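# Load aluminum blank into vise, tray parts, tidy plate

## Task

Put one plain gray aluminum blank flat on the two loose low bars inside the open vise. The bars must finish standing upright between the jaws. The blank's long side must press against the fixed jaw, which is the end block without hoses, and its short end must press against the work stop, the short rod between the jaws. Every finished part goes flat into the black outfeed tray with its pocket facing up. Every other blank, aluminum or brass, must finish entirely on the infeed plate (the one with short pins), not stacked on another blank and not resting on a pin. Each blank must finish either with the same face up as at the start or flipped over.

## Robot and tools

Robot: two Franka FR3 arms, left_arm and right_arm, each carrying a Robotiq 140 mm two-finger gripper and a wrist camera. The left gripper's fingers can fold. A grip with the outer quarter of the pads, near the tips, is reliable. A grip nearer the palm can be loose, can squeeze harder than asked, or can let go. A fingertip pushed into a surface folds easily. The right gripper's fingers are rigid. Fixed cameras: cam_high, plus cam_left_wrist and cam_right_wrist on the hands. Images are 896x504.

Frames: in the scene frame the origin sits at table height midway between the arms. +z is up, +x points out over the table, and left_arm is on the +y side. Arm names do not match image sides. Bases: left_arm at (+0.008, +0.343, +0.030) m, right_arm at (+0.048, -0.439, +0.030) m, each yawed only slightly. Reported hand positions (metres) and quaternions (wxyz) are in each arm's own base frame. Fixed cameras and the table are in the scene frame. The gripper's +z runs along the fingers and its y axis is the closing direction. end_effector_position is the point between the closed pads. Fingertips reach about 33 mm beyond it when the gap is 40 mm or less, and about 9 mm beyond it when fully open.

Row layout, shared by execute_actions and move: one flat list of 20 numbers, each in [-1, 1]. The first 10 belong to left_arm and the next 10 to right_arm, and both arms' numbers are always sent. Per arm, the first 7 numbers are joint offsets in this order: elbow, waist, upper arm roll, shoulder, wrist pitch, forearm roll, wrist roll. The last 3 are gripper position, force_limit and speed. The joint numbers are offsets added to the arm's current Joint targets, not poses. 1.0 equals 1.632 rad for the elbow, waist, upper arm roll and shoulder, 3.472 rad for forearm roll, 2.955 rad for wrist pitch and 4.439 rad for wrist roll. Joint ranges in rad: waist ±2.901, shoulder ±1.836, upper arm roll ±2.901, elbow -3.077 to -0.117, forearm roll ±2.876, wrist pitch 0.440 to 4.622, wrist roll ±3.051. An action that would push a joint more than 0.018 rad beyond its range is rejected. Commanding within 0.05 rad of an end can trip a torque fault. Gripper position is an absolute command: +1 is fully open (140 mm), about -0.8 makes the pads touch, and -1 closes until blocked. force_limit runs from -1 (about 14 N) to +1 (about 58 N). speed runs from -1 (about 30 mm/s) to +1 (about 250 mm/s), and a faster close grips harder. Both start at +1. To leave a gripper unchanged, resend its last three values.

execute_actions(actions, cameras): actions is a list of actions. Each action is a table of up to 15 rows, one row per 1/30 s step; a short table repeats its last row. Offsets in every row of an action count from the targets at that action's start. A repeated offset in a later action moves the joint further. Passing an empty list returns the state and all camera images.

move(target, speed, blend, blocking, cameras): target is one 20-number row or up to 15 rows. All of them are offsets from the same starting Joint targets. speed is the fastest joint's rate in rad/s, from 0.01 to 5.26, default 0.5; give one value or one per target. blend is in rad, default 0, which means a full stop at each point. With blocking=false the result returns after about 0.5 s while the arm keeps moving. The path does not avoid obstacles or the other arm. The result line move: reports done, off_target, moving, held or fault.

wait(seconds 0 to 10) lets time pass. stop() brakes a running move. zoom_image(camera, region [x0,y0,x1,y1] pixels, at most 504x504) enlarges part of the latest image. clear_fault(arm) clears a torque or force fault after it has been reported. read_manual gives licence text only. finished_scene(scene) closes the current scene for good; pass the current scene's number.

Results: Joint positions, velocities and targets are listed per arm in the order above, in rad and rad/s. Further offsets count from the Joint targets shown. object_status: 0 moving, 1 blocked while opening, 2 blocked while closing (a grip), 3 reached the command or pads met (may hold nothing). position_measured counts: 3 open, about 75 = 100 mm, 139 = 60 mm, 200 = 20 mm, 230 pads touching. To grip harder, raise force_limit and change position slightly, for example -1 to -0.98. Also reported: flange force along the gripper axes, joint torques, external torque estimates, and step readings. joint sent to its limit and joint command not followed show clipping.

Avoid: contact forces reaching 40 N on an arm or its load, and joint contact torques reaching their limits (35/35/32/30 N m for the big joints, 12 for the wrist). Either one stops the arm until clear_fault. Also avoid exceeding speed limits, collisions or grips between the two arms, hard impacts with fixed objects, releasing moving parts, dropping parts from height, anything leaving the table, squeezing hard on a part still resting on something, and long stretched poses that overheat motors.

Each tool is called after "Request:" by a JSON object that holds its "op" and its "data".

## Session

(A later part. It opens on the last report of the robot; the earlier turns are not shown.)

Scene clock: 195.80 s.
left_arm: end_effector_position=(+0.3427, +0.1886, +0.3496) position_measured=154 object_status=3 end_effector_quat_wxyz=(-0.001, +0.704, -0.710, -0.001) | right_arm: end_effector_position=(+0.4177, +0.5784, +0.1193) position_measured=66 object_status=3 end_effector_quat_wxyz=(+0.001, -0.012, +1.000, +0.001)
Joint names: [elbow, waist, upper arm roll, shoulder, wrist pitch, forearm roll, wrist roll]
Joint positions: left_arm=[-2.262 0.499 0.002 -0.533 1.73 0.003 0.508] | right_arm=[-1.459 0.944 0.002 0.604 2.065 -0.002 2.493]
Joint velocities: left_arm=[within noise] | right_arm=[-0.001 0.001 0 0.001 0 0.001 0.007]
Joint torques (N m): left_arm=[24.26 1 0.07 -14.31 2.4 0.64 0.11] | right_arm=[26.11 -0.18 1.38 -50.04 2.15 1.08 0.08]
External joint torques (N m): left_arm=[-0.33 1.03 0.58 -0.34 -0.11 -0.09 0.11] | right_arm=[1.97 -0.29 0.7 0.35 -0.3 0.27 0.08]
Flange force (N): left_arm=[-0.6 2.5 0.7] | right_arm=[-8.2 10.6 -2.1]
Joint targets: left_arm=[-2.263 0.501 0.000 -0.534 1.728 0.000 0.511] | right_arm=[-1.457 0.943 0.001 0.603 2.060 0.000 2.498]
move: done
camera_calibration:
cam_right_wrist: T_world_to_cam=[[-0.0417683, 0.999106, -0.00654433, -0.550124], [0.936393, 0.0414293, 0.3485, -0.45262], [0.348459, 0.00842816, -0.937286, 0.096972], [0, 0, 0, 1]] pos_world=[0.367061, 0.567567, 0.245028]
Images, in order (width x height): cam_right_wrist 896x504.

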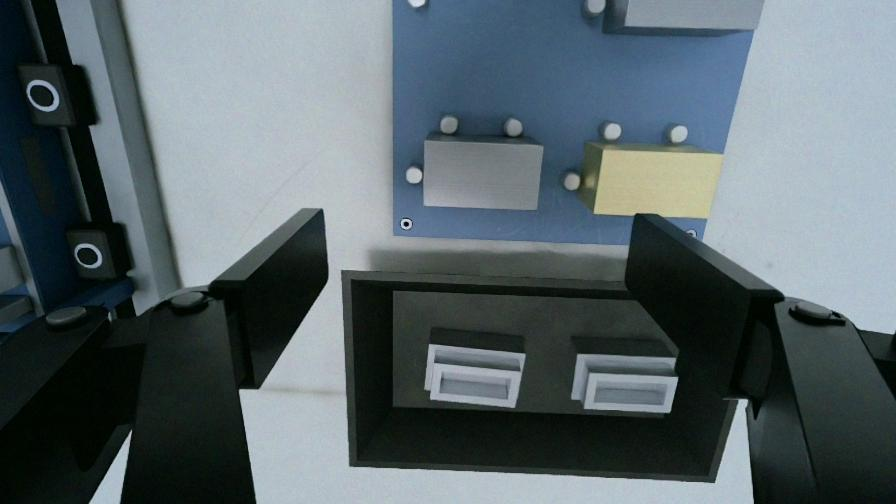

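Request:
{"op": "move", "data": {"target": [0,0,0,0,0,0,0,-0.2,-0.1,-1,-0.011,0.0091,0,0.0427,0.0296,0,0.0032,0.14,0,0], "cameras": ["cam_right_wrist"], "speed": 0.3}}

Scene clock: 204.00 s.
left_arm: end_effector_position=(+0.3427, +0.1886, +0.3496) position_measured=154 object_status=3 end_effector_quat_wxyz=(-0.001, +0.704, -0.710, -0.001) | right_arm: end_effector_position=(+0.4109, +0.5842, +0.0683) position_measured=112 object_status=3 end_effector_quat_wxyz=(-0.002, -0.011, +1.000, -0.003)
Joint names: [elbow, waist, upper arm roll, shoulder, wrist pitch, forearm roll, wrist roll]
Joint positions: left_arm=[-2.262 0.499 0.002 -0.533 1.73 0.003 0.508] | right_arm=[-1.475 0.957 0.002 0.674 2.143 -0.002 2.508]
Joint torques (N m): left_arm=[24.28 1.02 0.05 -14.3 2.41 0.63 0.11] | right_arm=[25.05 -0.01 1.52 -51.46 2.59 1.04 0.05]
External joint torques (N m): left_arm=[-0.36 1.08 0.59 -0.26 -0.1 -0.1 0.11] | right_arm=[1.36 0.11 0.96 0.24 0.16 0.28 0.05]
Flange force (N): left_arm=[-0.7 2.4 0.8] | right_arm=[-4.6 6.9 -0.1]
Joint targets: left_arm=[-2.263 0.501 0.000 -0.534 1.728 0.000 0.511] | right_arm=[-1.475 0.958 0.001 0.673 2.148 0.000 2.512]
move: done
camera_calibration:
cam_right_wrist: T_world_to_cam=[[-0.0391837, 0.999143, -0.0133534, -0.557187], [0.938264, 0.0413862, 0.343436, -0.429058], [0.343694, 0.000928046, -0.939081, 0.0579314], [0, 0, 0, 1]] pos_world=[0.360827, 0.574413, 0.194316]
Images, in order (width x height): cam_right_wrist 896x504.

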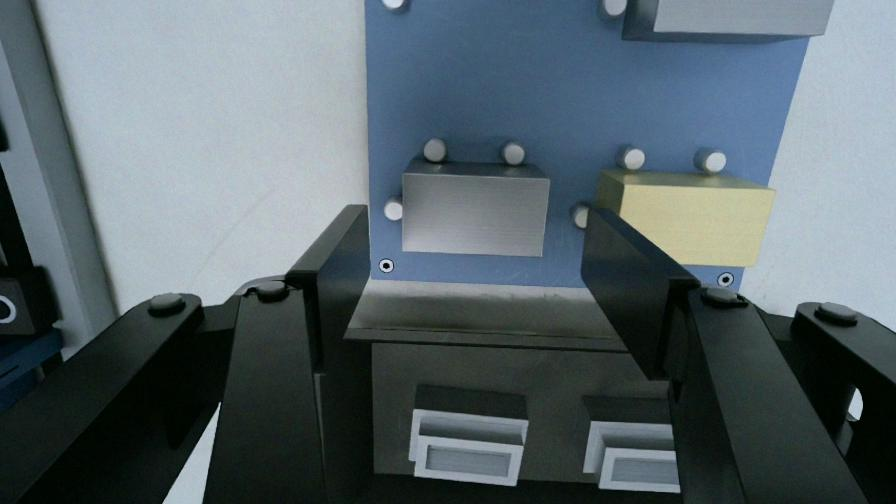

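Request:
{"op": "move", "data": {"target": [[0,0,0,0,0,0,0,-0.2,-0.1,-1,-0.0081,0.0009,0,0.0353,0.024,0,0,0.11,0,0],[0,0,0,0,0,0,0,-0.2,-0.1,-1,-0.0081,0.0009,0,0.0353,0.024,0,0,-1,0,-1]], "cameras": ["cam_right_wrist"], "speed": 0.2}}

Scene clock: 209.20 s.
left_arm: end_effector_position=(+0.3427, +0.1886, +0.3496) position_measured=154 object_status=3 end_effector_quat_wxyz=(-0.001, +0.704, -0.710, -0.001) | right_arm: end_effector_position=(+0.4105, +0.5851, +0.0280) position_measured=141 object_status=0 end_effector_quat_wxyz=(-0.001, -0.011, +1.000, -0.002)
Joint names: [elbow, waist, upper arm roll, shoulder, wrist pitch, forearm roll, wrist roll]
Joint positions: left_arm=[-2.262 0.499 0.002 -0.533 1.73 0.003 0.508] | right_arm=[-1.488 0.958 0.002 0.731 2.214 -0.002 2.509]
Joint torques (N m): left_arm=[24.29 1.04 0.06 -14.31 2.4 0.63 0.12] | right_arm=[24.39 0.19 1.62 -51.83 2.66 1 0.09]
External joint torques (N m): left_arm=[-0.22 1.04 0.54 -0.38 -0.09 -0.11 0.12] | right_arm=[1.09 -0.05 0.74 0.8 0.19 0.27 0.09]
Flange force (N): left_arm=[-0.6 2.4 0.4] | right_arm=[-4.8 6.8 1.3]
Joint targets: left_arm=[-2.263 0.501 0.000 -0.534 1.728 0.000 0.511] | right_arm=[-1.488 0.960 0.001 0.730 2.219 0.000 2.512]
move: done
camera_calibration:
cam_right_wrist: T_world_to_cam=[[-0.0394267, 0.999153, -0.011784, -0.558617], [0.937927, 0.0410725, 0.344393, -0.414596], [0.344585, 0.00252578, -0.938752, 0.0188729], [0, 0, 0, 1]] pos_world=[0.360333, 0.575124, 0.153918]
Images, in order (width x height): cam_right_wrist 896x504.

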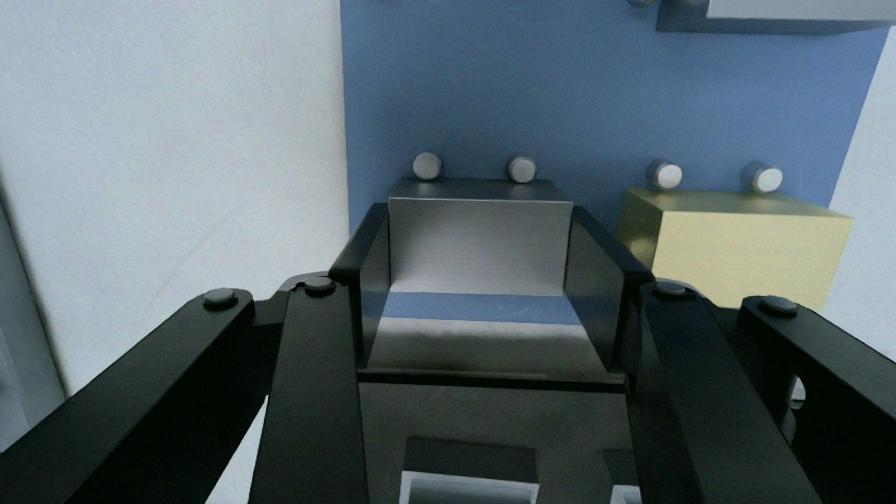

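Request:
{"op": "move", "data": {"target": [[0,0,0,0,0,0,0,-0.2,-0.1,-1,0.0325,0,0,-0.0792,-0.062,0,0,-1,0,-1],[0,0,0,0,0,0,0,-0.2,-0.1,-1,-0.3479,-0.2759,0,-0.3765,-0.0161,0,-0.103,-1,0,-1]], "cameras": ["cam_right_wrist","cam_high"], "speed": [0.4,0.8], "blend": [0.03,0]}}

Request:
{"op": "zoom_image", "data": {"camera": "cam_right_wrist", "region": [300, 80, 640, 400]}}

Scene clock: 218.67 s.
left_arm: end_effector_position=(+0.3427, +0.1886, +0.3496) position_measured=154 object_status=3 end_effector_quat_wxyz=(-0.001, +0.704, -0.710, -0.001) | right_arm: end_effector_position=(+0.4959, +0.2757, +0.1673) position_measured=141 object_status=2 end_effector_quat_wxyz=(-0.004, -0.010, +1.000, -0.003)
Joint names: [elbow, waist, upper arm roll, shoulder, wrist pitch, forearm roll, wrist roll]
Joint positions: left_arm=[-2.262 0.499 0.002 -0.533 1.73 0.003 0.508] | right_arm=[-2.056 0.509 -0.001 0.119 2.166 -0.002 2.06]
Joint velocities: left_arm=[within noise] | right_arm=[0 0 0 -0.001 0 0 -0.007]
Joint torques (N m): left_arm=[24.31 1.01 0.05 -14.32 2.41 0.64 0.1] | right_arm=[25.37 -0.36 1.26 -36.76 2.81 0.83 -0.16]
External joint torques (N m): left_arm=[-0.22 1.05 0.57 -0.42 -0.09 -0.09 0.1] | right_arm=[1.87 -0.31 1.19 -1.17 0.4 0.12 -0.16]
Flange force (N): left_arm=[-0.5 2.5 0.4] | right_arm=[-2.8 1.9 -2.7]
Joint targets: left_arm=[-2.263 0.501 0.000 -0.534 1.728 0.000 0.511] | right_arm=[-2.056 0.509 0.001 0.116 2.171 0.000 2.055]
move: done
camera_calibration:
cam_right_wrist: T_world_to_cam=[[-0.0372496, 0.99922, -0.0131172, -0.245423], [0.939821, 0.0394905, 0.339378, -0.529651], [0.339631, 0.00031389, -0.940559, 0.124365], [0, 0, 0, 1]] pos_world=[0.446397, 0.266109, 0.293506]
Images, in order (width x height): cam_high 896x504, cam_right_wrist 896x504.

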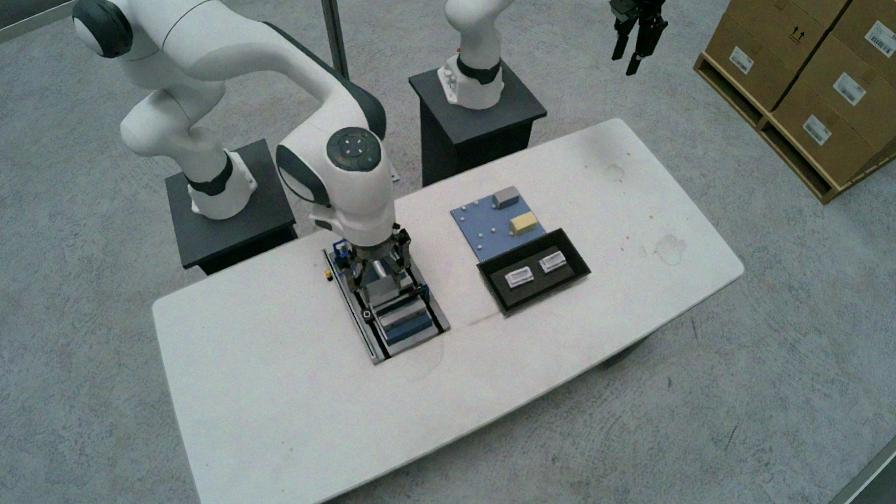

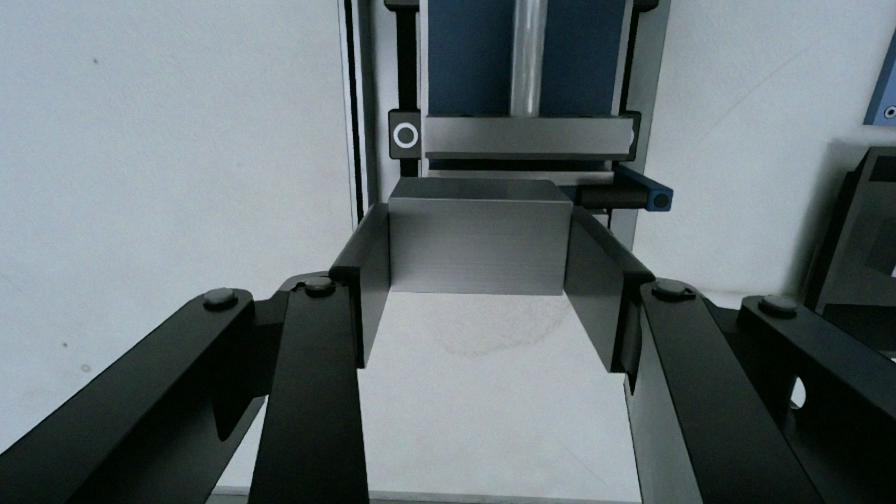

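Scaled by 1.482 from the camera's 896x504 image, which has a finer 1280x720 frame.

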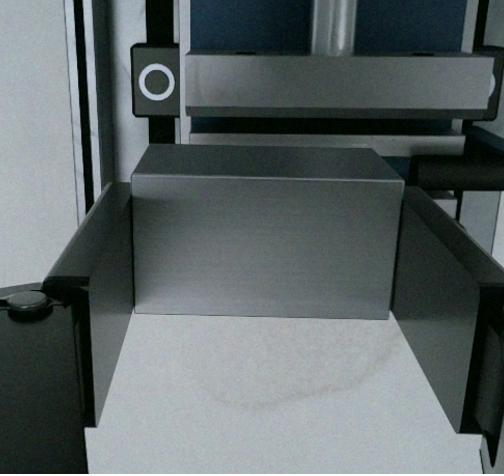

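Request:
{"op": "move", "data": {"target": [0,0,0,0,0,0,0,-0.2,-0.1,-1,-0.0335,0,0,0.0411,0.0415,0,0,-1,0,-1], "cameras": ["cam_right_wrist","cam_high"], "speed": 0.12}}

Request:
{"op": "zoom_image", "data": {"camera": "cam_right_wrist", "region": [300, 80, 640, 400]}}

Request:
{"op": "zoom_image", "data": {"camera": "cam_high", "region": [320, 220, 480, 370]}}

Scene clock: 227.47 s.
left_arm: end_effector_position=(+0.3427, +0.1886, +0.3496) position_measured=154 object_status=3 end_effector_quat_wxyz=(-0.001, +0.704, -0.710, -0.001) | right_arm: end_effector_position=(+0.4954, +0.2755, +0.1167) position_measured=141 object_status=2 end_effector_quat_wxyz=(-0.003, -0.011, +1.000, -0.002)
Joint names: [elbow, waist, upper arm roll, shoulder, wrist pitch, forearm roll, wrist roll]
Joint positions: left_arm=[-2.262 0.499 0.002 -0.533 1.73 0.003 0.508] | right_arm=[-2.111 0.509 -0.001 0.184 2.288 -0.002 2.058]
Joint velocities: left_arm=[within noise] | right_arm=[0 0 -0.001 -0.001 0.004 0 0]
Joint torques (N m): left_arm=[24.31 1.01 0.06 -14.3 2.4 0.62 0.13] | right_arm=[24.47 -0.28 1.19 -37.11 2.77 0.79 -0.29]
External joint torques (N m): left_arm=[-0.12 1.09 0.65 -0.54 -0.09 -0.1 0.13] | right_arm=[2.17 -0.28 1.02 -0.62 0.37 0.14 -0.29]
Flange force (N): left_arm=[-0.6 2.7 0.2] | right_arm=[-5.5 2.7 -1.9]
Joint targets: left_arm=[-2.263 0.501 0.000 -0.534 1.728 0.000 0.511] | right_arm=[-2.111 0.509 0.001 0.183 2.294 0.000 2.055]
move: done
camera_calibration:
cam_right_wrist: T_world_to_cam=[[-0.0391749, 0.999158, -0.0121735, -0.24498], [0.939174, 0.0409775, 0.340987, -0.512278], [0.341199, 0.00192506, -0.939989, 0.0756515], [0, 0, 0, 1]] pos_world=[0.445709, 0.26562, 0.24281]
Images, in order (width x height): cam_high 896x504, cam_right_wrist 896x504.

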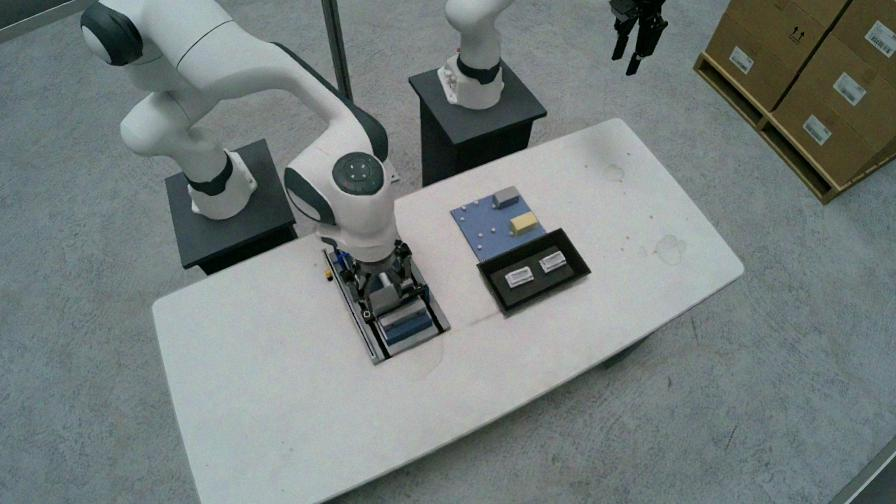

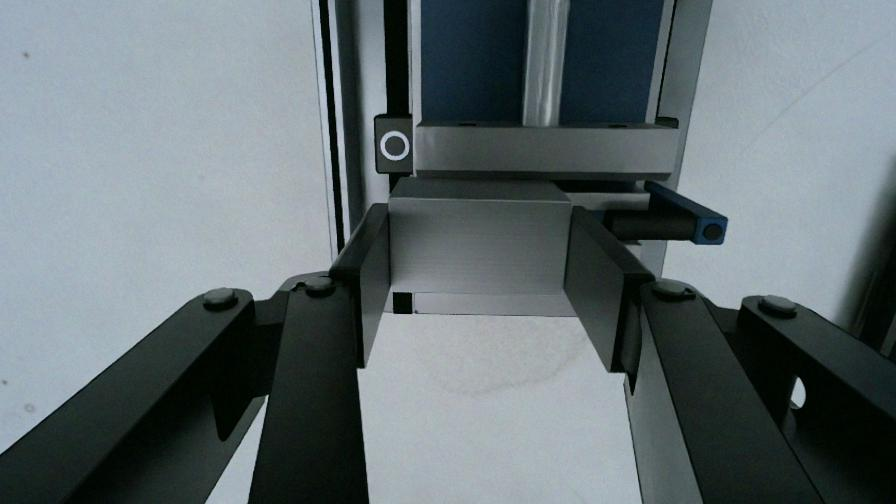

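Scaled by 1.482 from the camera's 896x504 image, which has a finer 1280x720 frame.

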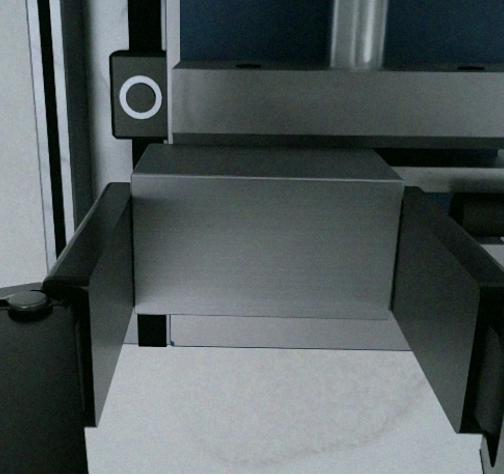

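Scaled by 3.150 from the camera's 896x504 image, which has a finer 1280x720 frame.

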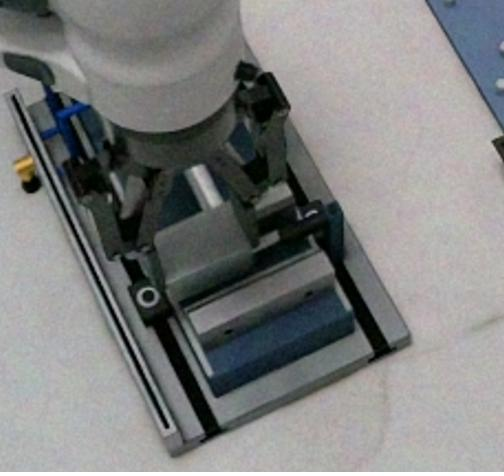

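Request:
{"op": "move", "data": {"target": [0,0,0,0,0,0,0,-0.2,-0.1,-1,-0.0012,0,0,0.0082,0.0052,0,0,-1,0,-1], "cameras": ["cam_right_wrist"], "speed": 0.04}}

Request:
{"op": "zoom_image", "data": {"camera": "cam_right_wrist", "region": [300, 80, 640, 400]}}

Scene clock: 233.40 s.
left_arm: end_effector_position=(+0.3427, +0.1886, +0.3496) position_measured=154 object_status=3 end_effector_quat_wxyz=(-0.001, +0.704, -0.710, -0.001) | right_arm: end_effector_position=(+0.4965, +0.2761, +0.1101) position_measured=141 object_status=2 end_effector_quat_wxyz=(-0.003, -0.011, +1.000, -0.002)
Joint names: [elbow, waist, upper arm roll, shoulder, wrist pitch, forearm roll, wrist roll]
Joint positions: left_arm=[-2.262 0.499 0.002 -0.533 1.73 0.003 0.508] | right_arm=[-2.113 0.509 -0.001 0.197 2.303 -0.002 2.058]
Joint velocities: left_arm=[within noise] | right_arm=[0.001 -0.002 0 0.001 0.005 -0.001 -0.002]
Joint torques (N m): left_arm=[24.25 1.03 0.03 -14.3 2.39 0.65 0.1] | right_arm=[24.16 -0.28 1.23 -37.01 2.81 0.78 -0.24]
External joint torques (N m): left_arm=[-0.18 1.11 0.59 -0.55 -0.09 -0.08 0.1] | right_arm=[2.02 -0.37 0.96 -0.23 0.42 0.14 -0.24]
Flange force (N): left_arm=[-0.5 2.8 0.3] | right_arm=[-5.9 2.8 -0.9]
Joint targets: left_arm=[-2.263 0.501 0.000 -0.534 1.728 0.000 0.511] | right_arm=[-2.113 0.509 0.001 0.196 2.309 0.000 2.055]
move: done
camera_calibration:
cam_right_wrist: T_world_to_cam=[[-0.0392979, 0.999158, -0.0118263, -0.24565], [0.938909, 0.0409729, 0.341717, -0.511049], [0.341913, 0.00232491, -0.939729, 0.0686183], [0, 0, 0, 1]] pos_world=[0.446714, 0.266223, 0.236211]
Images, in order (width x height): cam_right_wrist 896x504.

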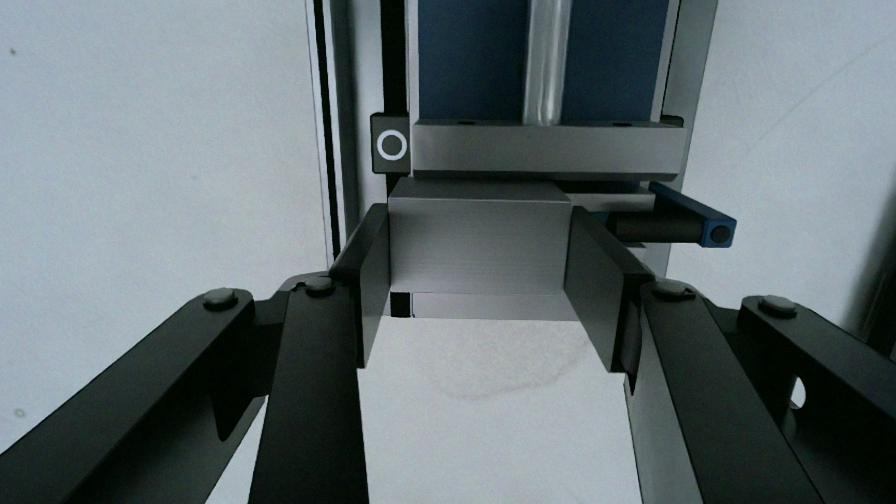

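Scaled by 1.482 from the camera's 896x504 image, which has a finer 1280x720 frame.

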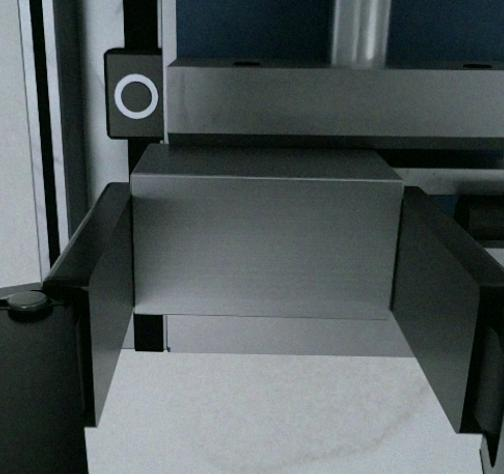

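Request:
{"op": "move", "data": {"target": [0,0,0,0,0,0,0,-0.2,-0.1,-1,-0.0013,0,0,0.0016,0.0017,0,0,-1,0,-1], "speed": 0.02}}

Request:
{"op": "move", "data": {"target": [0,0,0,0,0,0,0,-0.2,-0.1,-1,-0.0013,0,0,0.0016,0.0017,0,0,-1,0,-1], "speed": 0.02}}

Scene clock: 236.63 s.
left_arm: end_effector_position=(+0.3427, +0.1886, +0.3496) position_measured=154 object_status=3 end_effector_quat_wxyz=(-0.001, +0.704, -0.710, -0.001) | right_arm: end_effector_position=(+0.4966, +0.2762, +0.1084) position_measured=141 object_status=2 end_effector_quat_wxyz=(-0.002, -0.011, +1.000, -0.002)
Joint names: [elbow, waist, upper arm roll, shoulder, wrist pitch, forearm roll, wrist roll]
Joint positions: left_arm=[-2.262 0.499 0.002 -0.533 1.73 0.003 0.508] | right_arm=[-2.115 0.509 -0.001 0.199 2.308 -0.002 2.058]
Joint velocities: left_arm=[within noise] | right_arm=[0 0 0.001 0 0.003 -0.001 0.002]
Joint torques (N m): left_arm=[24.25 1 0.03 -14.28 2.41 0.64 0.12] | right_arm=[23.96 -0.37 1.2 -36.85 2.77 0.76 -0.22]
External joint torques (N m): left_arm=[-0.26 0.98 0.46 -0.4 -0.09 -0.09 0.12] | right_arm=[1.66 -0.5 0.89 0.28 0.35 0.13 -0.22]
Flange force (N): left_arm=[-0.4 2.4 0.5] | right_arm=[-6.0 2.8 0.0]
Joint targets: left_arm=[-2.263 0.501 0.000 -0.534 1.728 0.000 0.511] | right_arm=[-2.115 0.509 0.001 0.199 2.314 0.000 2.055]
move: done

Scene clock: 237.33 s.
left_arm: end_effector_position=(+0.3427, +0.1886, +0.3496) position_measured=154 object_status=3 end_effector_quat_wxyz=(-0.001, +0.704, -0.710, -0.001) | right_arm: end_effector_position=(+0.4965, +0.2761, +0.1064) position_measured=141 object_status=2 end_effector_quat_wxyz=(-0.002, -0.011, +1.000, -0.002)
Joint names: [elbow, waist, upper arm roll, shoulder, wrist pitch, forearm roll, wrist roll]
Joint positions: left_arm=[-2.262 0.499 0.002 -0.533 1.73 0.003 0.508] | right_arm=[-2.117 0.509 -0.001 0.202 2.313 -0.002 2.058]
Joint velocities: left_arm=[within noise] | right_arm=[0 0.001 0 0.002 0.003 0 -0.001]
Joint torques (N m): left_arm=[24.28 1.03 0.04 -14.3 2.41 0.63 0.13] | right_arm=[23.95 -0.31 1.28 -37.03 2.77 0.75 -0.25]
External joint torques (N m): left_arm=[-0.15 1 0.48 -0.57 -0.08 -0.11 0.13] | right_arm=[1.73 -0.34 1.07 -0.02 0.34 0.12 -0.25]
Flange force (N): left_arm=[-0.3 2.7 0.3] | right_arm=[-5.4 2.7 -0.5]
Joint targets: left_arm=[-2.263 0.501 0.000 -0.534 1.728 0.000 0.511] | right_arm=[-2.117 0.509 0.001 0.202 2.319 0.000 2.055]
move: done

Request:
{"op": "move", "data": {"target": [0,0,0,0,0,0,0,-0.2,-0.1,-1,-0.0013,0,0,0.0016,0.0017,0,0,-1,0,-1], "speed": 0.02}}

Request:
{"op": "move", "data": {"target": [0,0,0,0,0,0,0,-0.2,-0.1,-1,-0.0013,0,0,0.0016,0.0017,0,0,-1,0,-1], "speed": 0.02}}

Scene clock: 239.63 s.
left_arm: end_effector_position=(+0.3427, +0.1886, +0.3496) position_measured=154 object_status=3 end_effector_quat_wxyz=(-0.001, +0.704, -0.710, -0.001) | right_arm: end_effector_position=(+0.4964, +0.2761, +0.1045) position_measured=141 object_status=2 end_effector_quat_wxyz=(-0.002, -0.011, +1.000, -0.002)
Joint names: [elbow, waist, upper arm roll, shoulder, wrist pitch, forearm roll, wrist roll]
Joint positions: left_arm=[-2.262 0.499 0.002 -0.533 1.73 0.003 0.508] | right_arm=[-2.119 0.509 -0.001 0.205 2.318 -0.002 2.058]
Joint torques (N m): left_arm=[24.32 1.06 0.05 -14.32 2.41 0.63 0.11] | right_arm=[23.93 -0.35 1.26 -37.04 2.85 0.76 -0.25]
External joint torques (N m): left_arm=[-0.19 1.13 0.61 -0.49 -0.09 -0.1 0.11] | right_arm=[1.77 -0.3 1.1 0.01 0.43 0.13 -0.25]
Flange force (N): left_arm=[-0.6 2.7 0.4] | right_arm=[-5.5 2.8 -0.3]
Joint targets: left_arm=[-2.263 0.501 0.000 -0.534 1.728 0.000 0.511] | right_arm=[-2.119 0.509 0.001 0.204 2.324 0.000 2.055]
move: done

Scene clock: 240.33 s.
left_arm: end_effector_position=(+0.3427, +0.1886, +0.3496) position_measured=154 object_status=3 end_effector_quat_wxyz=(-0.001, +0.704, -0.710, -0.001) | right_arm: end_effector_position=(+0.4963, +0.2760, +0.1025) position_measured=141 object_status=2 end_effector_quat_wxyz=(-0.002, -0.011, +1.000, -0.002)
Joint names: [elbow, waist, upper arm roll, shoulder, wrist pitch, forearm roll, wrist roll]
Joint positions: left_arm=[-2.262 0.499 0.002 -0.533 1.73 0.003 0.508] | right_arm=[-2.121 0.509 -0.001 0.207 2.323 -0.002 2.058]
Joint velocities: left_arm=[within noise] | right_arm=[-0.001 0 -0.001 -0.002 0.004 0 0.001]
Joint torques (N m): left_arm=[24.3 1 0.08 -14.31 2.4 0.64 0.08] | right_arm=[23.84 -0.35 1.39 -37.05 2.79 0.76 -0.2]
External joint torques (N m): left_arm=[-0.35 1.01 0.55 -0.22 -0.11 -0.09 0.08] | right_arm=[1.87 -0.27 1.27 -0.14 0.39 0.14 -0.2]
Flange force (N): left_arm=[-0.6 2.2 0.7] | right_arm=[-5.4 3.0 -0.6]
Joint targets: left_arm=[-2.263 0.501 0.000 -0.534 1.728 0.000 0.511] | right_arm=[-2.121 0.509 0.001 0.207 2.329 0.000 2.055]
move: done

Request:
{"op": "move", "data": {"target": [0,0,0,0,0,0,0,-0.2,-0.1,-1,-0.002,0,0,0.0024,0.0025,0,0,-1,0,-1], "speed": 0.02}}

Request:
{"op": "move", "data": {"target": [0,0,0,0,0,0,0,-0.2,-0.1,-1,-0.0013,0,0,0.0016,0.0017,0,0,-1,0,-1], "speed": 0.02, "cameras": ["cam_right_wrist","cam_high"]}}

Request:
{"op": "zoom_image", "data": {"camera": "cam_right_wrist", "region": [300, 80, 740, 400]}}

Request:
{"op": "zoom_image", "data": {"camera": "cam_high", "region": [340, 250, 450, 350]}}

Scene clock: 243.67 s.
left_arm: end_effector_position=(+0.3427, +0.1886, +0.3496) position_measured=154 object_status=3 end_effector_quat_wxyz=(-0.001, +0.704, -0.710, -0.001) | right_arm: end_effector_position=(+0.4965, +0.2761, +0.1003) position_measured=141 object_status=2 end_effector_quat_wxyz=(-0.001, -0.011, +1.000, -0.001)
Joint names: [elbow, waist, upper arm roll, shoulder, wrist pitch, forearm roll, wrist roll]
Joint positions: left_arm=[-2.262 0.499 0.002 -0.533 1.73 0.003 0.508] | right_arm=[-2.124 0.509 -0.001 0.21 2.33 -0.002 2.058]
Joint velocities: left_arm=[within noise] | right_arm=[-0.001 0 -0.001 0 0.004 0.001 0]
Joint torques (N m): left_arm=[24.28 0.97 0.05 -14.3 2.41 0.63 0.13] | right_arm=[23.13 -0.25 1.33 -36.48 2.83 0.74 -0.26]
External joint torques (N m): left_arm=[-0.23 0.95 0.5 -0.48 -0.09 -0.11 0.13] | right_arm=[1.04 -0.22 1.15 0.71 0.4 0.12 -0.26]
Flange force (N): left_arm=[-0.3 2.6 0.5] | right_arm=[-4.7 2.5 1.3]
Joint targets: left_arm=[-2.263 0.501 0.000 -0.534 1.728 0.000 0.511] | right_arm=[-2.125 0.509 0.001 0.211 2.337 0.000 2.055]
move: done

Scene clock: 244.37 s.
left_arm: end_effector_position=(+0.3427, +0.1886, +0.3496) position_measured=154 object_status=3 end_effector_quat_wxyz=(-0.001, +0.704, -0.710, -0.001) | right_arm: end_effector_position=(+0.4971, +0.2765, +0.1003) position_measured=141 object_status=2 end_effector_quat_wxyz=(+0.000, -0.011, +1.000, -0.001)
Joint names: [elbow, waist, upper arm roll, shoulder, wrist pitch, forearm roll, wrist roll]
Joint positions: left_arm=[-2.262 0.499 0.002 -0.533 1.73 0.003 0.508] | right_arm=[-2.124 0.509 -0.001 0.21 2.334 -0.002 2.058]
Joint torques (N m): left_arm=[24.29 1.03 0.02 -14.31 2.4 0.64 0.08] | right_arm=[22.59 -0.24 1.28 -34.98 3.08 0.78 -0.23]
External joint torques (N m): left_arm=[-0.22 1.01 0.49 -0.44 -0.09 -0.1 0.08] | right_arm=[0.52 -0.16 1.15 2.27 0.64 0.15 -0.23]
Flange force (N): left_arm=[-0.3 2.5 0.4] | right_arm=[-6.3 3.5 4.8]
Joint targets: left_arm=[-2.263 0.501 0.000 -0.534 1.728 0.000 0.511] | right_arm=[-2.127 0.509 0.001 0.213 2.342 0.000 2.055]
move: done
camera_calibration:
cam_right_wrist: T_world_to_cam=[[-0.0394687, 0.99918, -0.00903846, -0.246253], [0.937071, 0.0401526, 0.346824, -0.507654], [0.346902, 0.00521899, -0.937887, 0.055746], [0, 0, 0, 1]] pos_world=[0.44665, 0.266144, 0.226124]
Images, in order (width x height): cam_high 896x504, cam_right_wrist 896x504.

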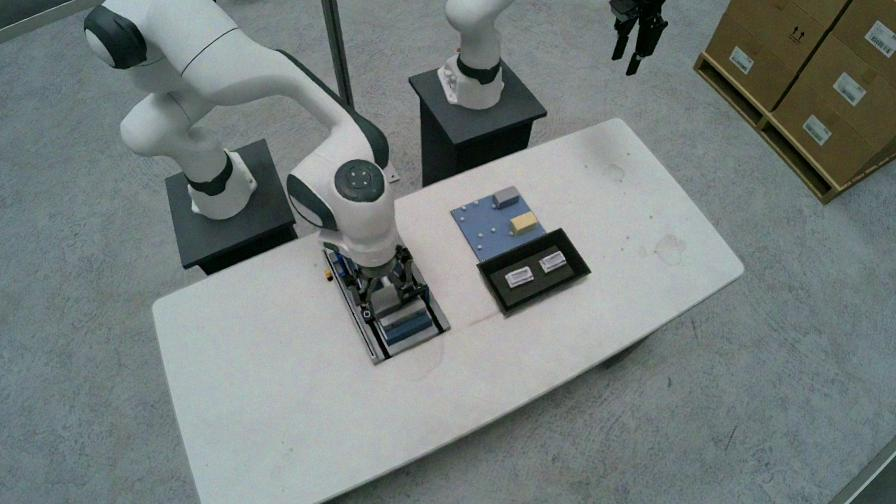

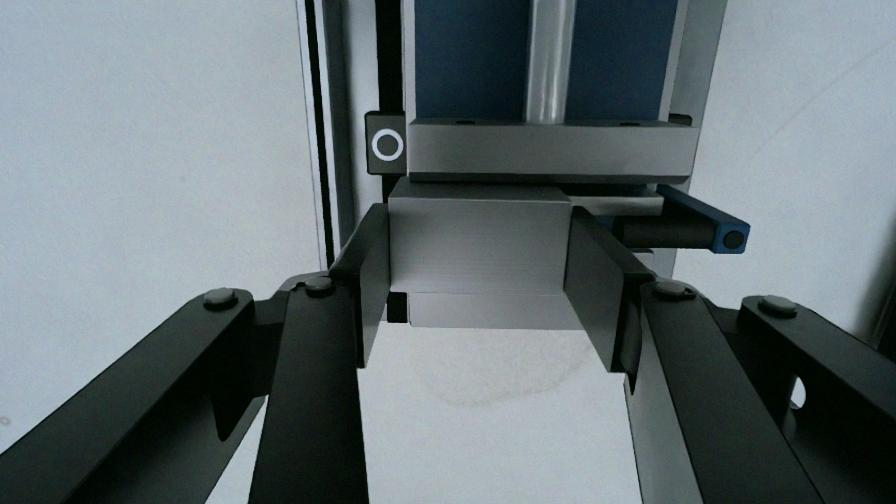

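Scaled by 1.145 from the camera's 896x504 image, which has a finer 1280x720 frame.

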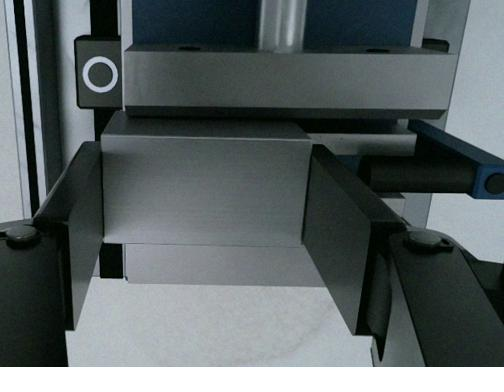

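Scaled by 4.582 from the camera's 896x504 image, which has a finer 1280x720 frame.

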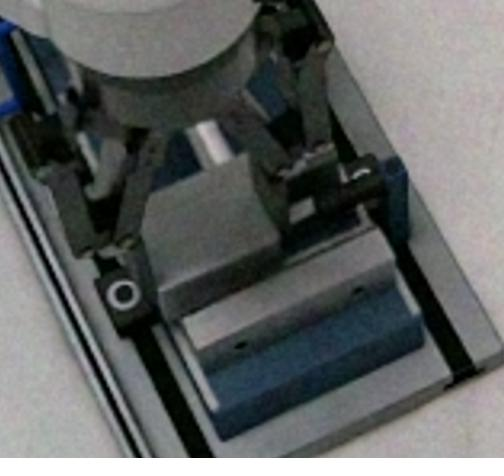

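Request:
{"op": "move", "data": {"target": [[0,0,0,0,0,0,0,-0.2,-0.1,-1,0.001,0,0,-0.0012,-0.0013,0,0,-1,0,-1],[0,0,0,0,0,0,0,-0.2,-0.1,-1,0.0091,-0.0021,0,0.0047,-0.0026,0,-0.0008,-1,0,-1]], "speed": 0.02}}

Request:
{"op": "move", "data": {"target": [0,0,0,0,0,0,0,-0.2,-0.1,-1,0.004,-0.001,0,0.003,-0.0006,0,-0.0004,-1,0,-1], "speed": 0.02}}

Scene clock: 250.73 s.
left_arm: end_effector_position=(+0.3427, +0.1886, +0.3496) position_measured=154 object_status=3 end_effector_quat_wxyz=(-0.001, +0.704, -0.710, -0.001) | right_arm: end_effector_position=(+0.5009, +0.2778, +0.1004) position_measured=141 object_status=2 end_effector_quat_wxyz=(+0.001, -0.012, +1.000, +0.000)
Joint names: [elbow, waist, upper arm roll, shoulder, wrist pitch, forearm roll, wrist roll]
Joint positions: left_arm=[-2.262 0.499 0.002 -0.533 1.73 0.003 0.508] | right_arm=[-2.114 0.508 -0.001 0.218 2.334 -0.002 2.056]
Joint torques (N m): left_arm=[24.28 1.01 0.05 -14.36 2.41 0.63 0.14] | right_arm=[24.42 -1.15 1.15 -35.95 2.7 0.76 -0.35]
External joint torques (N m): left_arm=[-0.25 1.03 0.54 -0.43 -0.09 -0.1 0.14] | right_arm=[2.36 -1.08 1.01 1.48 0.26 0.14 -0.35]
Flange force (N): left_arm=[-0.5 2.6 0.5] | right_arm=[-11.7 4.7 1.4]
Joint targets: left_arm=[-2.263 0.501 0.000 -0.534 1.728 0.000 0.511] | right_arm=[-2.112 0.506 0.001 0.221 2.334 0.000 2.052]
move: done

Scene clock: 251.43 s.
left_arm: end_effector_position=(+0.3427, +0.1886, +0.3496) position_measured=154 object_status=3 end_effector_quat_wxyz=(-0.001, +0.704, -0.710, -0.001) | right_arm: end_effector_position=(+0.5012, +0.2779, +0.1003) position_measured=141 object_status=2 end_effector_quat_wxyz=(+0.000, -0.013, +1.000, -0.001)
Joint names: [elbow, waist, upper arm roll, shoulder, wrist pitch, forearm roll, wrist roll]
Joint positions: left_arm=[-2.262 0.499 0.002 -0.533 1.73 0.003 0.508] | right_arm=[-2.108 0.507 0 0.222 2.328 -0.002 2.054]
Joint velocities: left_arm=[within noise] | right_arm=[0.002 -0.001 0.001 0.002 -0.003 0.001 -0.003]
Joint torques (N m): left_arm=[24.31 1.02 0.06 -14.28 2.42 0.63 0.13] | right_arm=[24.86 -1.49 0.74 -34.65 3.27 0.77 -0.3]
External joint torques (N m): left_arm=[-0.2 1.01 0.51 -0.35 -0.08 -0.11 0.13] | right_arm=[2.75 -1.48 0.53 2.93 0.84 0.14 -0.3]
Flange force (N): left_arm=[-0.6 2.2 0.4] | right_arm=[-16.1 6.2 4.7]
Joint targets: left_arm=[-2.263 0.501 0.000 -0.534 1.728 0.000 0.511] | right_arm=[-2.105 0.504 0.001 0.226 2.332 0.000 2.050]
move: done

Request:
{"op": "move", "data": {"target": [[0,0,0,0,0,0,0,-0.2,-0.1,-1,-0.004,0.001,0,-0.0035,0,0,0.0004,-1,0,-1],[0,0,0,0,0,0,0,-0.2,-0.1,-1,-0.004,0.001,0,-0.0035,0,0,0.0004,0.05,0,-1],[0,0,0,0,0,0,0,-0.2,-0.1,-1,0.0295,0.001,0,-0.047,-0.045,0,0.0004,0.05,0,-1]], "speed": [0.02,0.02,0.15], "cameras": ["cam_right_wrist","cam_high"]}}

Request:
{"op": "zoom_image", "data": {"camera": "cam_right_wrist", "region": [300, 80, 740, 400]}}

Request:
{"op": "zoom_image", "data": {"camera": "cam_high", "region": [340, 250, 450, 350]}}

Scene clock: 259.23 s.
left_arm: end_effector_position=(+0.3427, +0.1886, +0.3496) position_measured=154 object_status=3 end_effector_quat_wxyz=(-0.001, +0.704, -0.710, -0.001) | right_arm: end_effector_position=(+0.5014, +0.2779, +0.1523) position_measured=123 object_status=3 end_effector_quat_wxyz=(-0.001, -0.013, +1.000, -0.002)
Joint names: [elbow, waist, upper arm roll, shoulder, wrist pitch, forearm roll, wrist roll]
Joint positions: left_arm=[-2.262 0.499 0.002 -0.533 1.73 0.003 0.508] | right_arm=[-2.058 0.507 0 0.15 2.204 -0.002 2.053]
Joint velocities: left_arm=[within noise] | right_arm=[-0.001 0 -0.001 0.001 -0.005 0 0]
Joint torques (N m): left_arm=[24.29 1.03 0.02 -14.32 2.41 0.63 0.12] | right_arm=[24.71 -0.38 0.84 -35.73 2.11 0.81 -0.14]
External joint torques (N m): left_arm=[-0.22 1.05 0.52 -0.41 -0.09 -0.1 0.12] | right_arm=[1.45 -0.53 0.55 0.69 -0.32 0.1 -0.14]
Flange force (N): left_arm=[-0.5 2.4 0.4] | right_arm=[-7.1 3.2 -1.5]
Joint targets: left_arm=[-2.263 0.501 0.000 -0.534 1.728 0.000 0.511] | right_arm=[-2.057 0.506 0.001 0.149 2.199 0.000 2.052]
move: done
camera_calibration:
cam_right_wrist: T_world_to_cam=[[-0.0426888, 0.999034, -0.0103878, -0.245226], [0.937931, 0.0436554, 0.344064, -0.530725], [0.344186, 0.0049447, -0.938889, 0.10455], [0, 0, 0, 1]] pos_world=[0.451331, 0.267642, 0.278217]
Images, in order (width x height): cam_high 896x504, cam_right_wrist 896x504.

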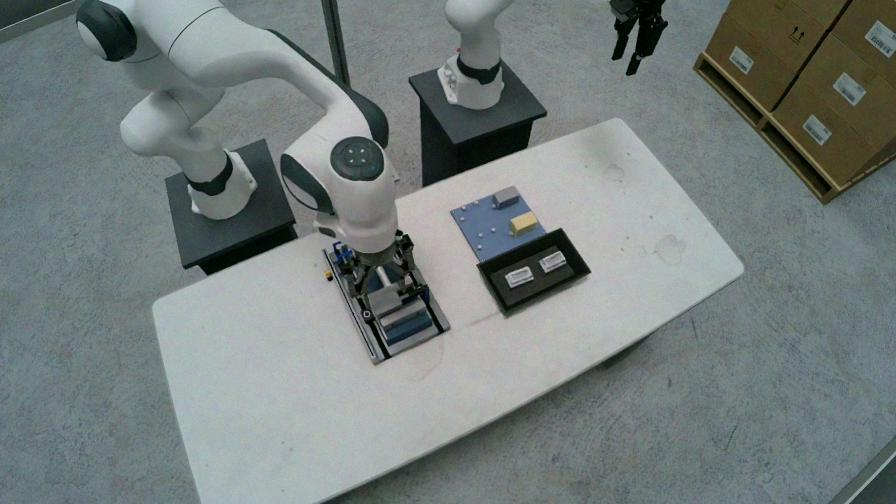

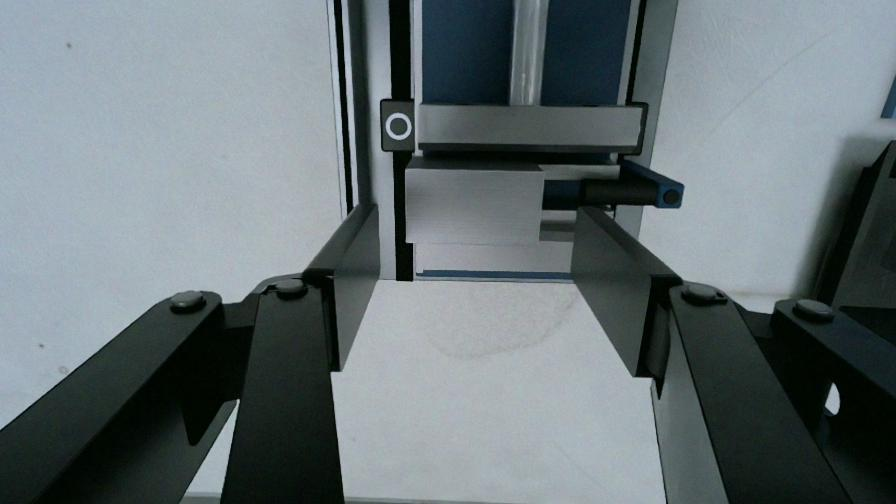

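Scaled by 1.145 from the camera's 896x504 image, which has a finer 1280x720 frame.

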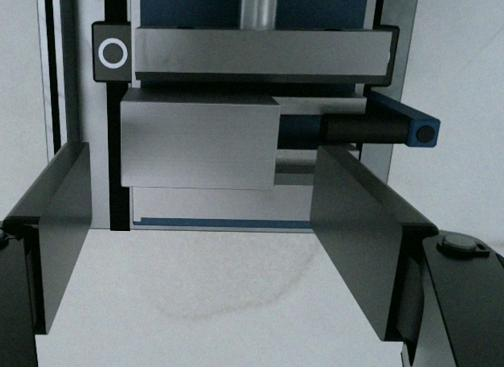

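Scaled by 4.582 from the camera's 896x504 image, which has a finer 1280x720 frame.

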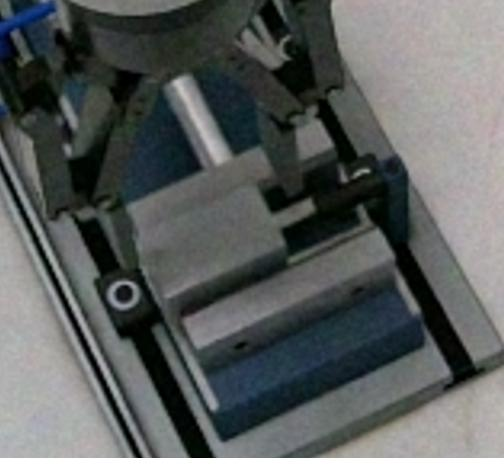

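Request:
{"op": "move", "data": {"target": [[0,0,0,0,0,0,0,-0.2,-0.1,-1,-0.0472,-0.0441,0,-0.0461,0.003,0,-0.0162,-1,-1,0],[0,0,0,0,0,0,0,-0.2,-0.1,-1,-0.0822,-0.0441,0,0.0111,0.0539,0,-0.0162,-1,-1,0]], "speed": [0.3,0.15], "cameras": ["cam_right_wrist","cam_high"]}}

Request:
{"op": "zoom_image", "data": {"camera": "cam_high", "region": [340, 250, 450, 350]}}

Scene clock: 270.57 s.
left_arm: end_effector_position=(+0.3427, +0.1886, +0.3496) position_measured=154 object_status=3 end_effector_quat_wxyz=(-0.001, +0.704, -0.710, -0.001) | right_arm: end_effector_position=(+0.4993, +0.2319, +0.0987) position_measured=233 object_status=3 end_effector_quat_wxyz=(-0.001, -0.012, +1.000, -0.001)
Joint names: [elbow, waist, upper arm roll, shoulder, wrist pitch, forearm roll, wrist roll]
Joint positions: left_arm=[-2.262 0.499 0.002 -0.533 1.73 0.003 0.508] | right_arm=[-2.19 0.435 0 0.167 2.354 -0.002 1.983]
Joint velocities: left_arm=[within noise] | right_arm=[0 0 0.002 0 0.004 0 0]
Joint torques (N m): left_arm=[24.28 1.01 0.06 -14.33 2.4 0.64 0.12] | right_arm=[23.03 -0.67 0.89 -34.9 2.64 0.73 -0.21]
External joint torques (N m): left_arm=[-0.17 0.99 0.5 -0.54 -0.09 -0.1 0.12] | right_arm=[1.39 -0.64 0.75 0.3 0.24 0.13 -0.21]
Flange force (N): left_arm=[-0.3 2.7 0.3] | right_arm=[-5.4 1.7 0.1]
Joint targets: left_arm=[-2.263 0.501 0.000 -0.534 1.728 0.000 0.511] | right_arm=[-2.191 0.434 0.001 0.167 2.358 0.000 1.980]
move: done
camera_calibration:
cam_right_wrist: T_world_to_cam=[[-0.0419082, 0.999072, -0.00990011, -0.200292], [0.937932, 0.0427541, 0.344174, -0.508034], [0.344278, 0.00513807, -0.938854, 0.0551188], [0, 0, 0, 1]] pos_world=[0.449131, 0.221543, 0.224617]
Images, in order (width x height): cam_high 896x504, cam_right_wrist 896x504.

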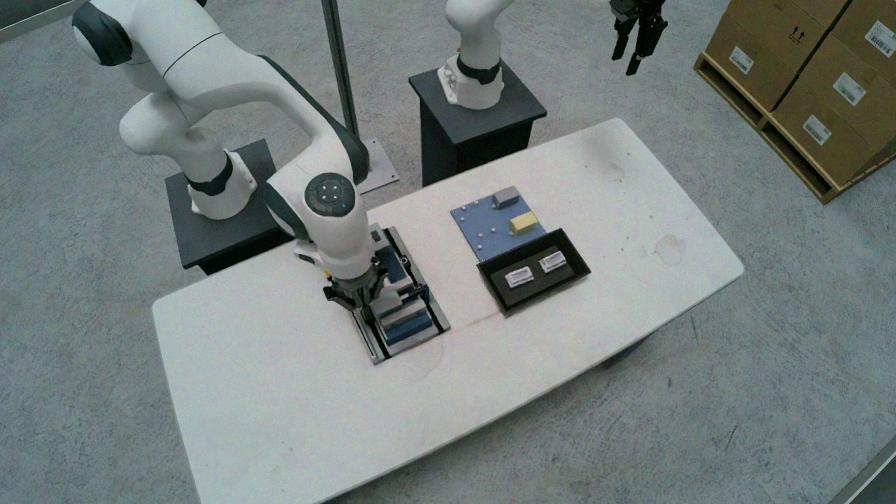

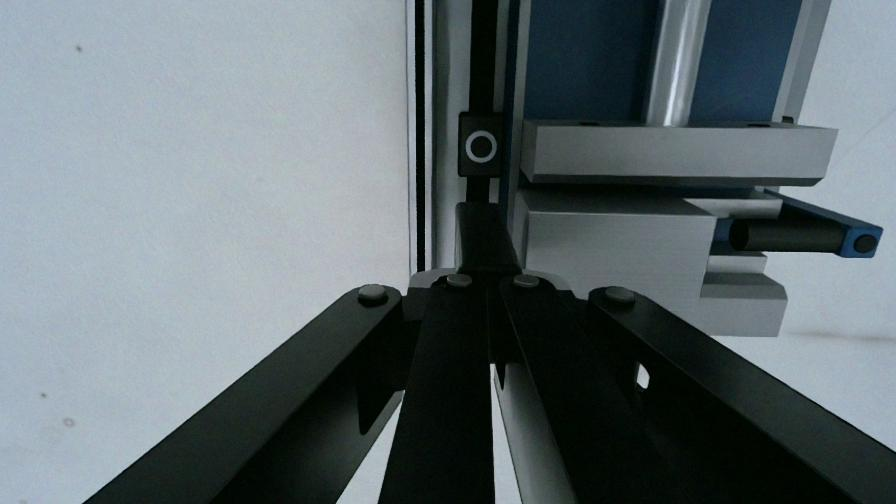

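Scaled by 4.582 from the camera's 896x504 image, which has a finer 1280x720 frame.

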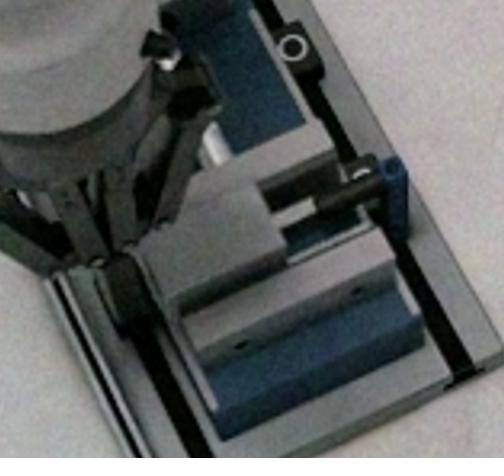

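Request:
{"op": "move", "data": {"target": [0,0,0,0,0,0,0,-0.2,-0.1,-1,0.0158,0.0158,0,0.0112,-0.0026,0,0.0058,-1,-1,0], "speed": 0.03, "cameras": ["cam_right_wrist","cam_high"]}}

Request:
{"op": "zoom_image", "data": {"camera": "cam_high", "region": [340, 250, 450, 350]}}

Request:
{"op": "zoom_image", "data": {"camera": "cam_right_wrist", "region": [456, 80, 896, 400]}}

Scene clock: 274.93 s.
left_arm: end_effector_position=(+0.3427, +0.1886, +0.3496) position_measured=154 object_status=3 end_effector_quat_wxyz=(-0.001, +0.704, -0.710, -0.001) | right_arm: end_effector_position=(+0.5010, +0.2464, +0.0984) position_measured=233 object_status=3 end_effector_quat_wxyz=(+0.001, -0.015, +1.000, +0.000)
Joint names: [elbow, waist, upper arm roll, shoulder, wrist pitch, forearm roll, wrist roll]
Joint positions: left_arm=[-2.262 0.499 0.002 -0.533 1.73 0.003 0.508] | right_arm=[-2.168 0.458 0 0.184 2.354 -0.002 2]
Joint velocities: left_arm=[within noise] | right_arm=[0 0.001 0 0.001 0 0 0.005]
Joint torques (N m): left_arm=[24.26 1 0.05 -14.32 2.4 0.64 0.14] | right_arm=[23.93 0.41 1.09 -35.03 2.35 0.74 0.11]
External joint torques (N m): left_arm=[-0.29 0.97 0.47 -0.45 -0.11 -0.09 0.14] | right_arm=[2.09 0.49 0.98 1.1 -0.09 0.13 0.11]
Flange force (N): left_arm=[-0.3 2.7 0.6] | right_arm=[-9.1 5.7 0.3]
Joint targets: left_arm=[-2.263 0.501 0.000 -0.534 1.728 0.000 0.511] | right_arm=[-2.165 0.460 0.001 0.186 2.351 0.000 2.005]
move: done
camera_calibration:
cam_right_wrist: T_world_to_cam=[[-0.046661, 0.998879, -0.00800593, -0.212496], [0.936159, 0.0465242, 0.348486, -0.510675], [0.348468, 0.0087659, -0.93728, 0.0510693], [0, 0, 0, 1]] pos_world=[0.450362, 0.235569, 0.224128]
Images, in order (width x height): cam_high 896x504, cam_right_wrist 896x504.

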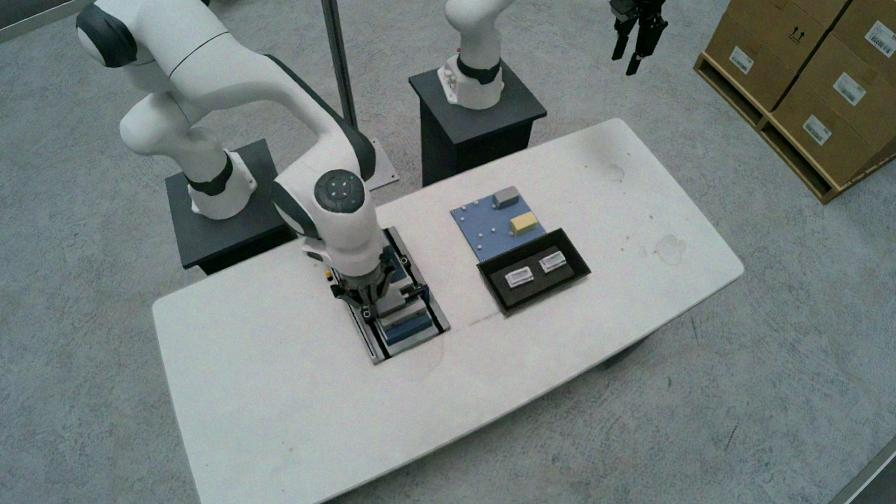

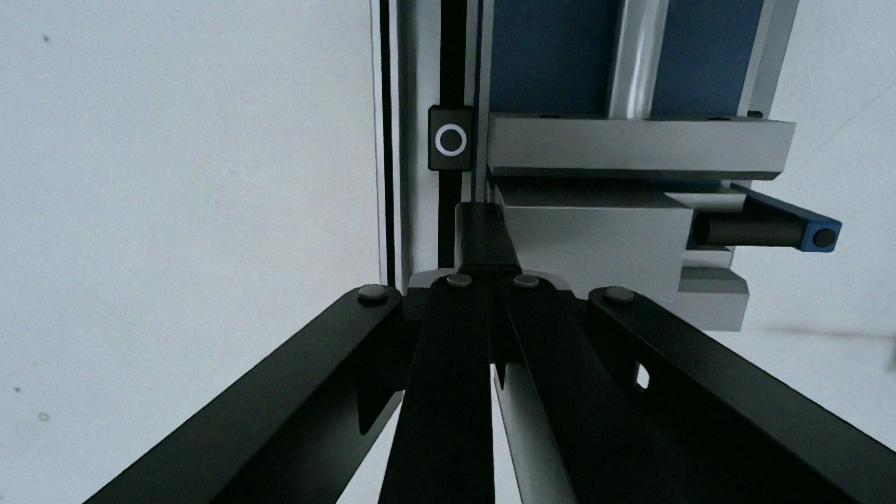

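Scaled by 4.582 from the camera's 896x504 image, which has a finer 1280x720 frame.

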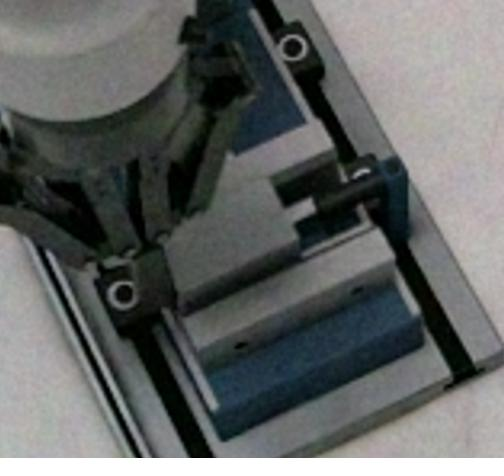

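Scaled by 1.145 from the camera's 896x504 image, which has a finer 1280x720 frame.

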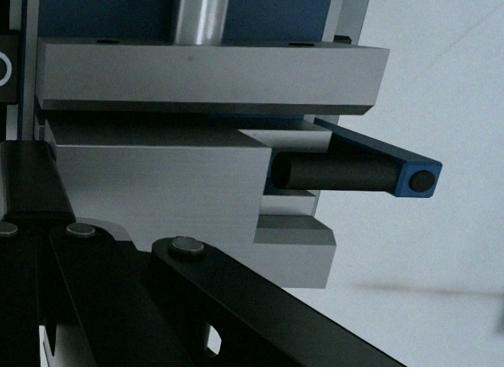

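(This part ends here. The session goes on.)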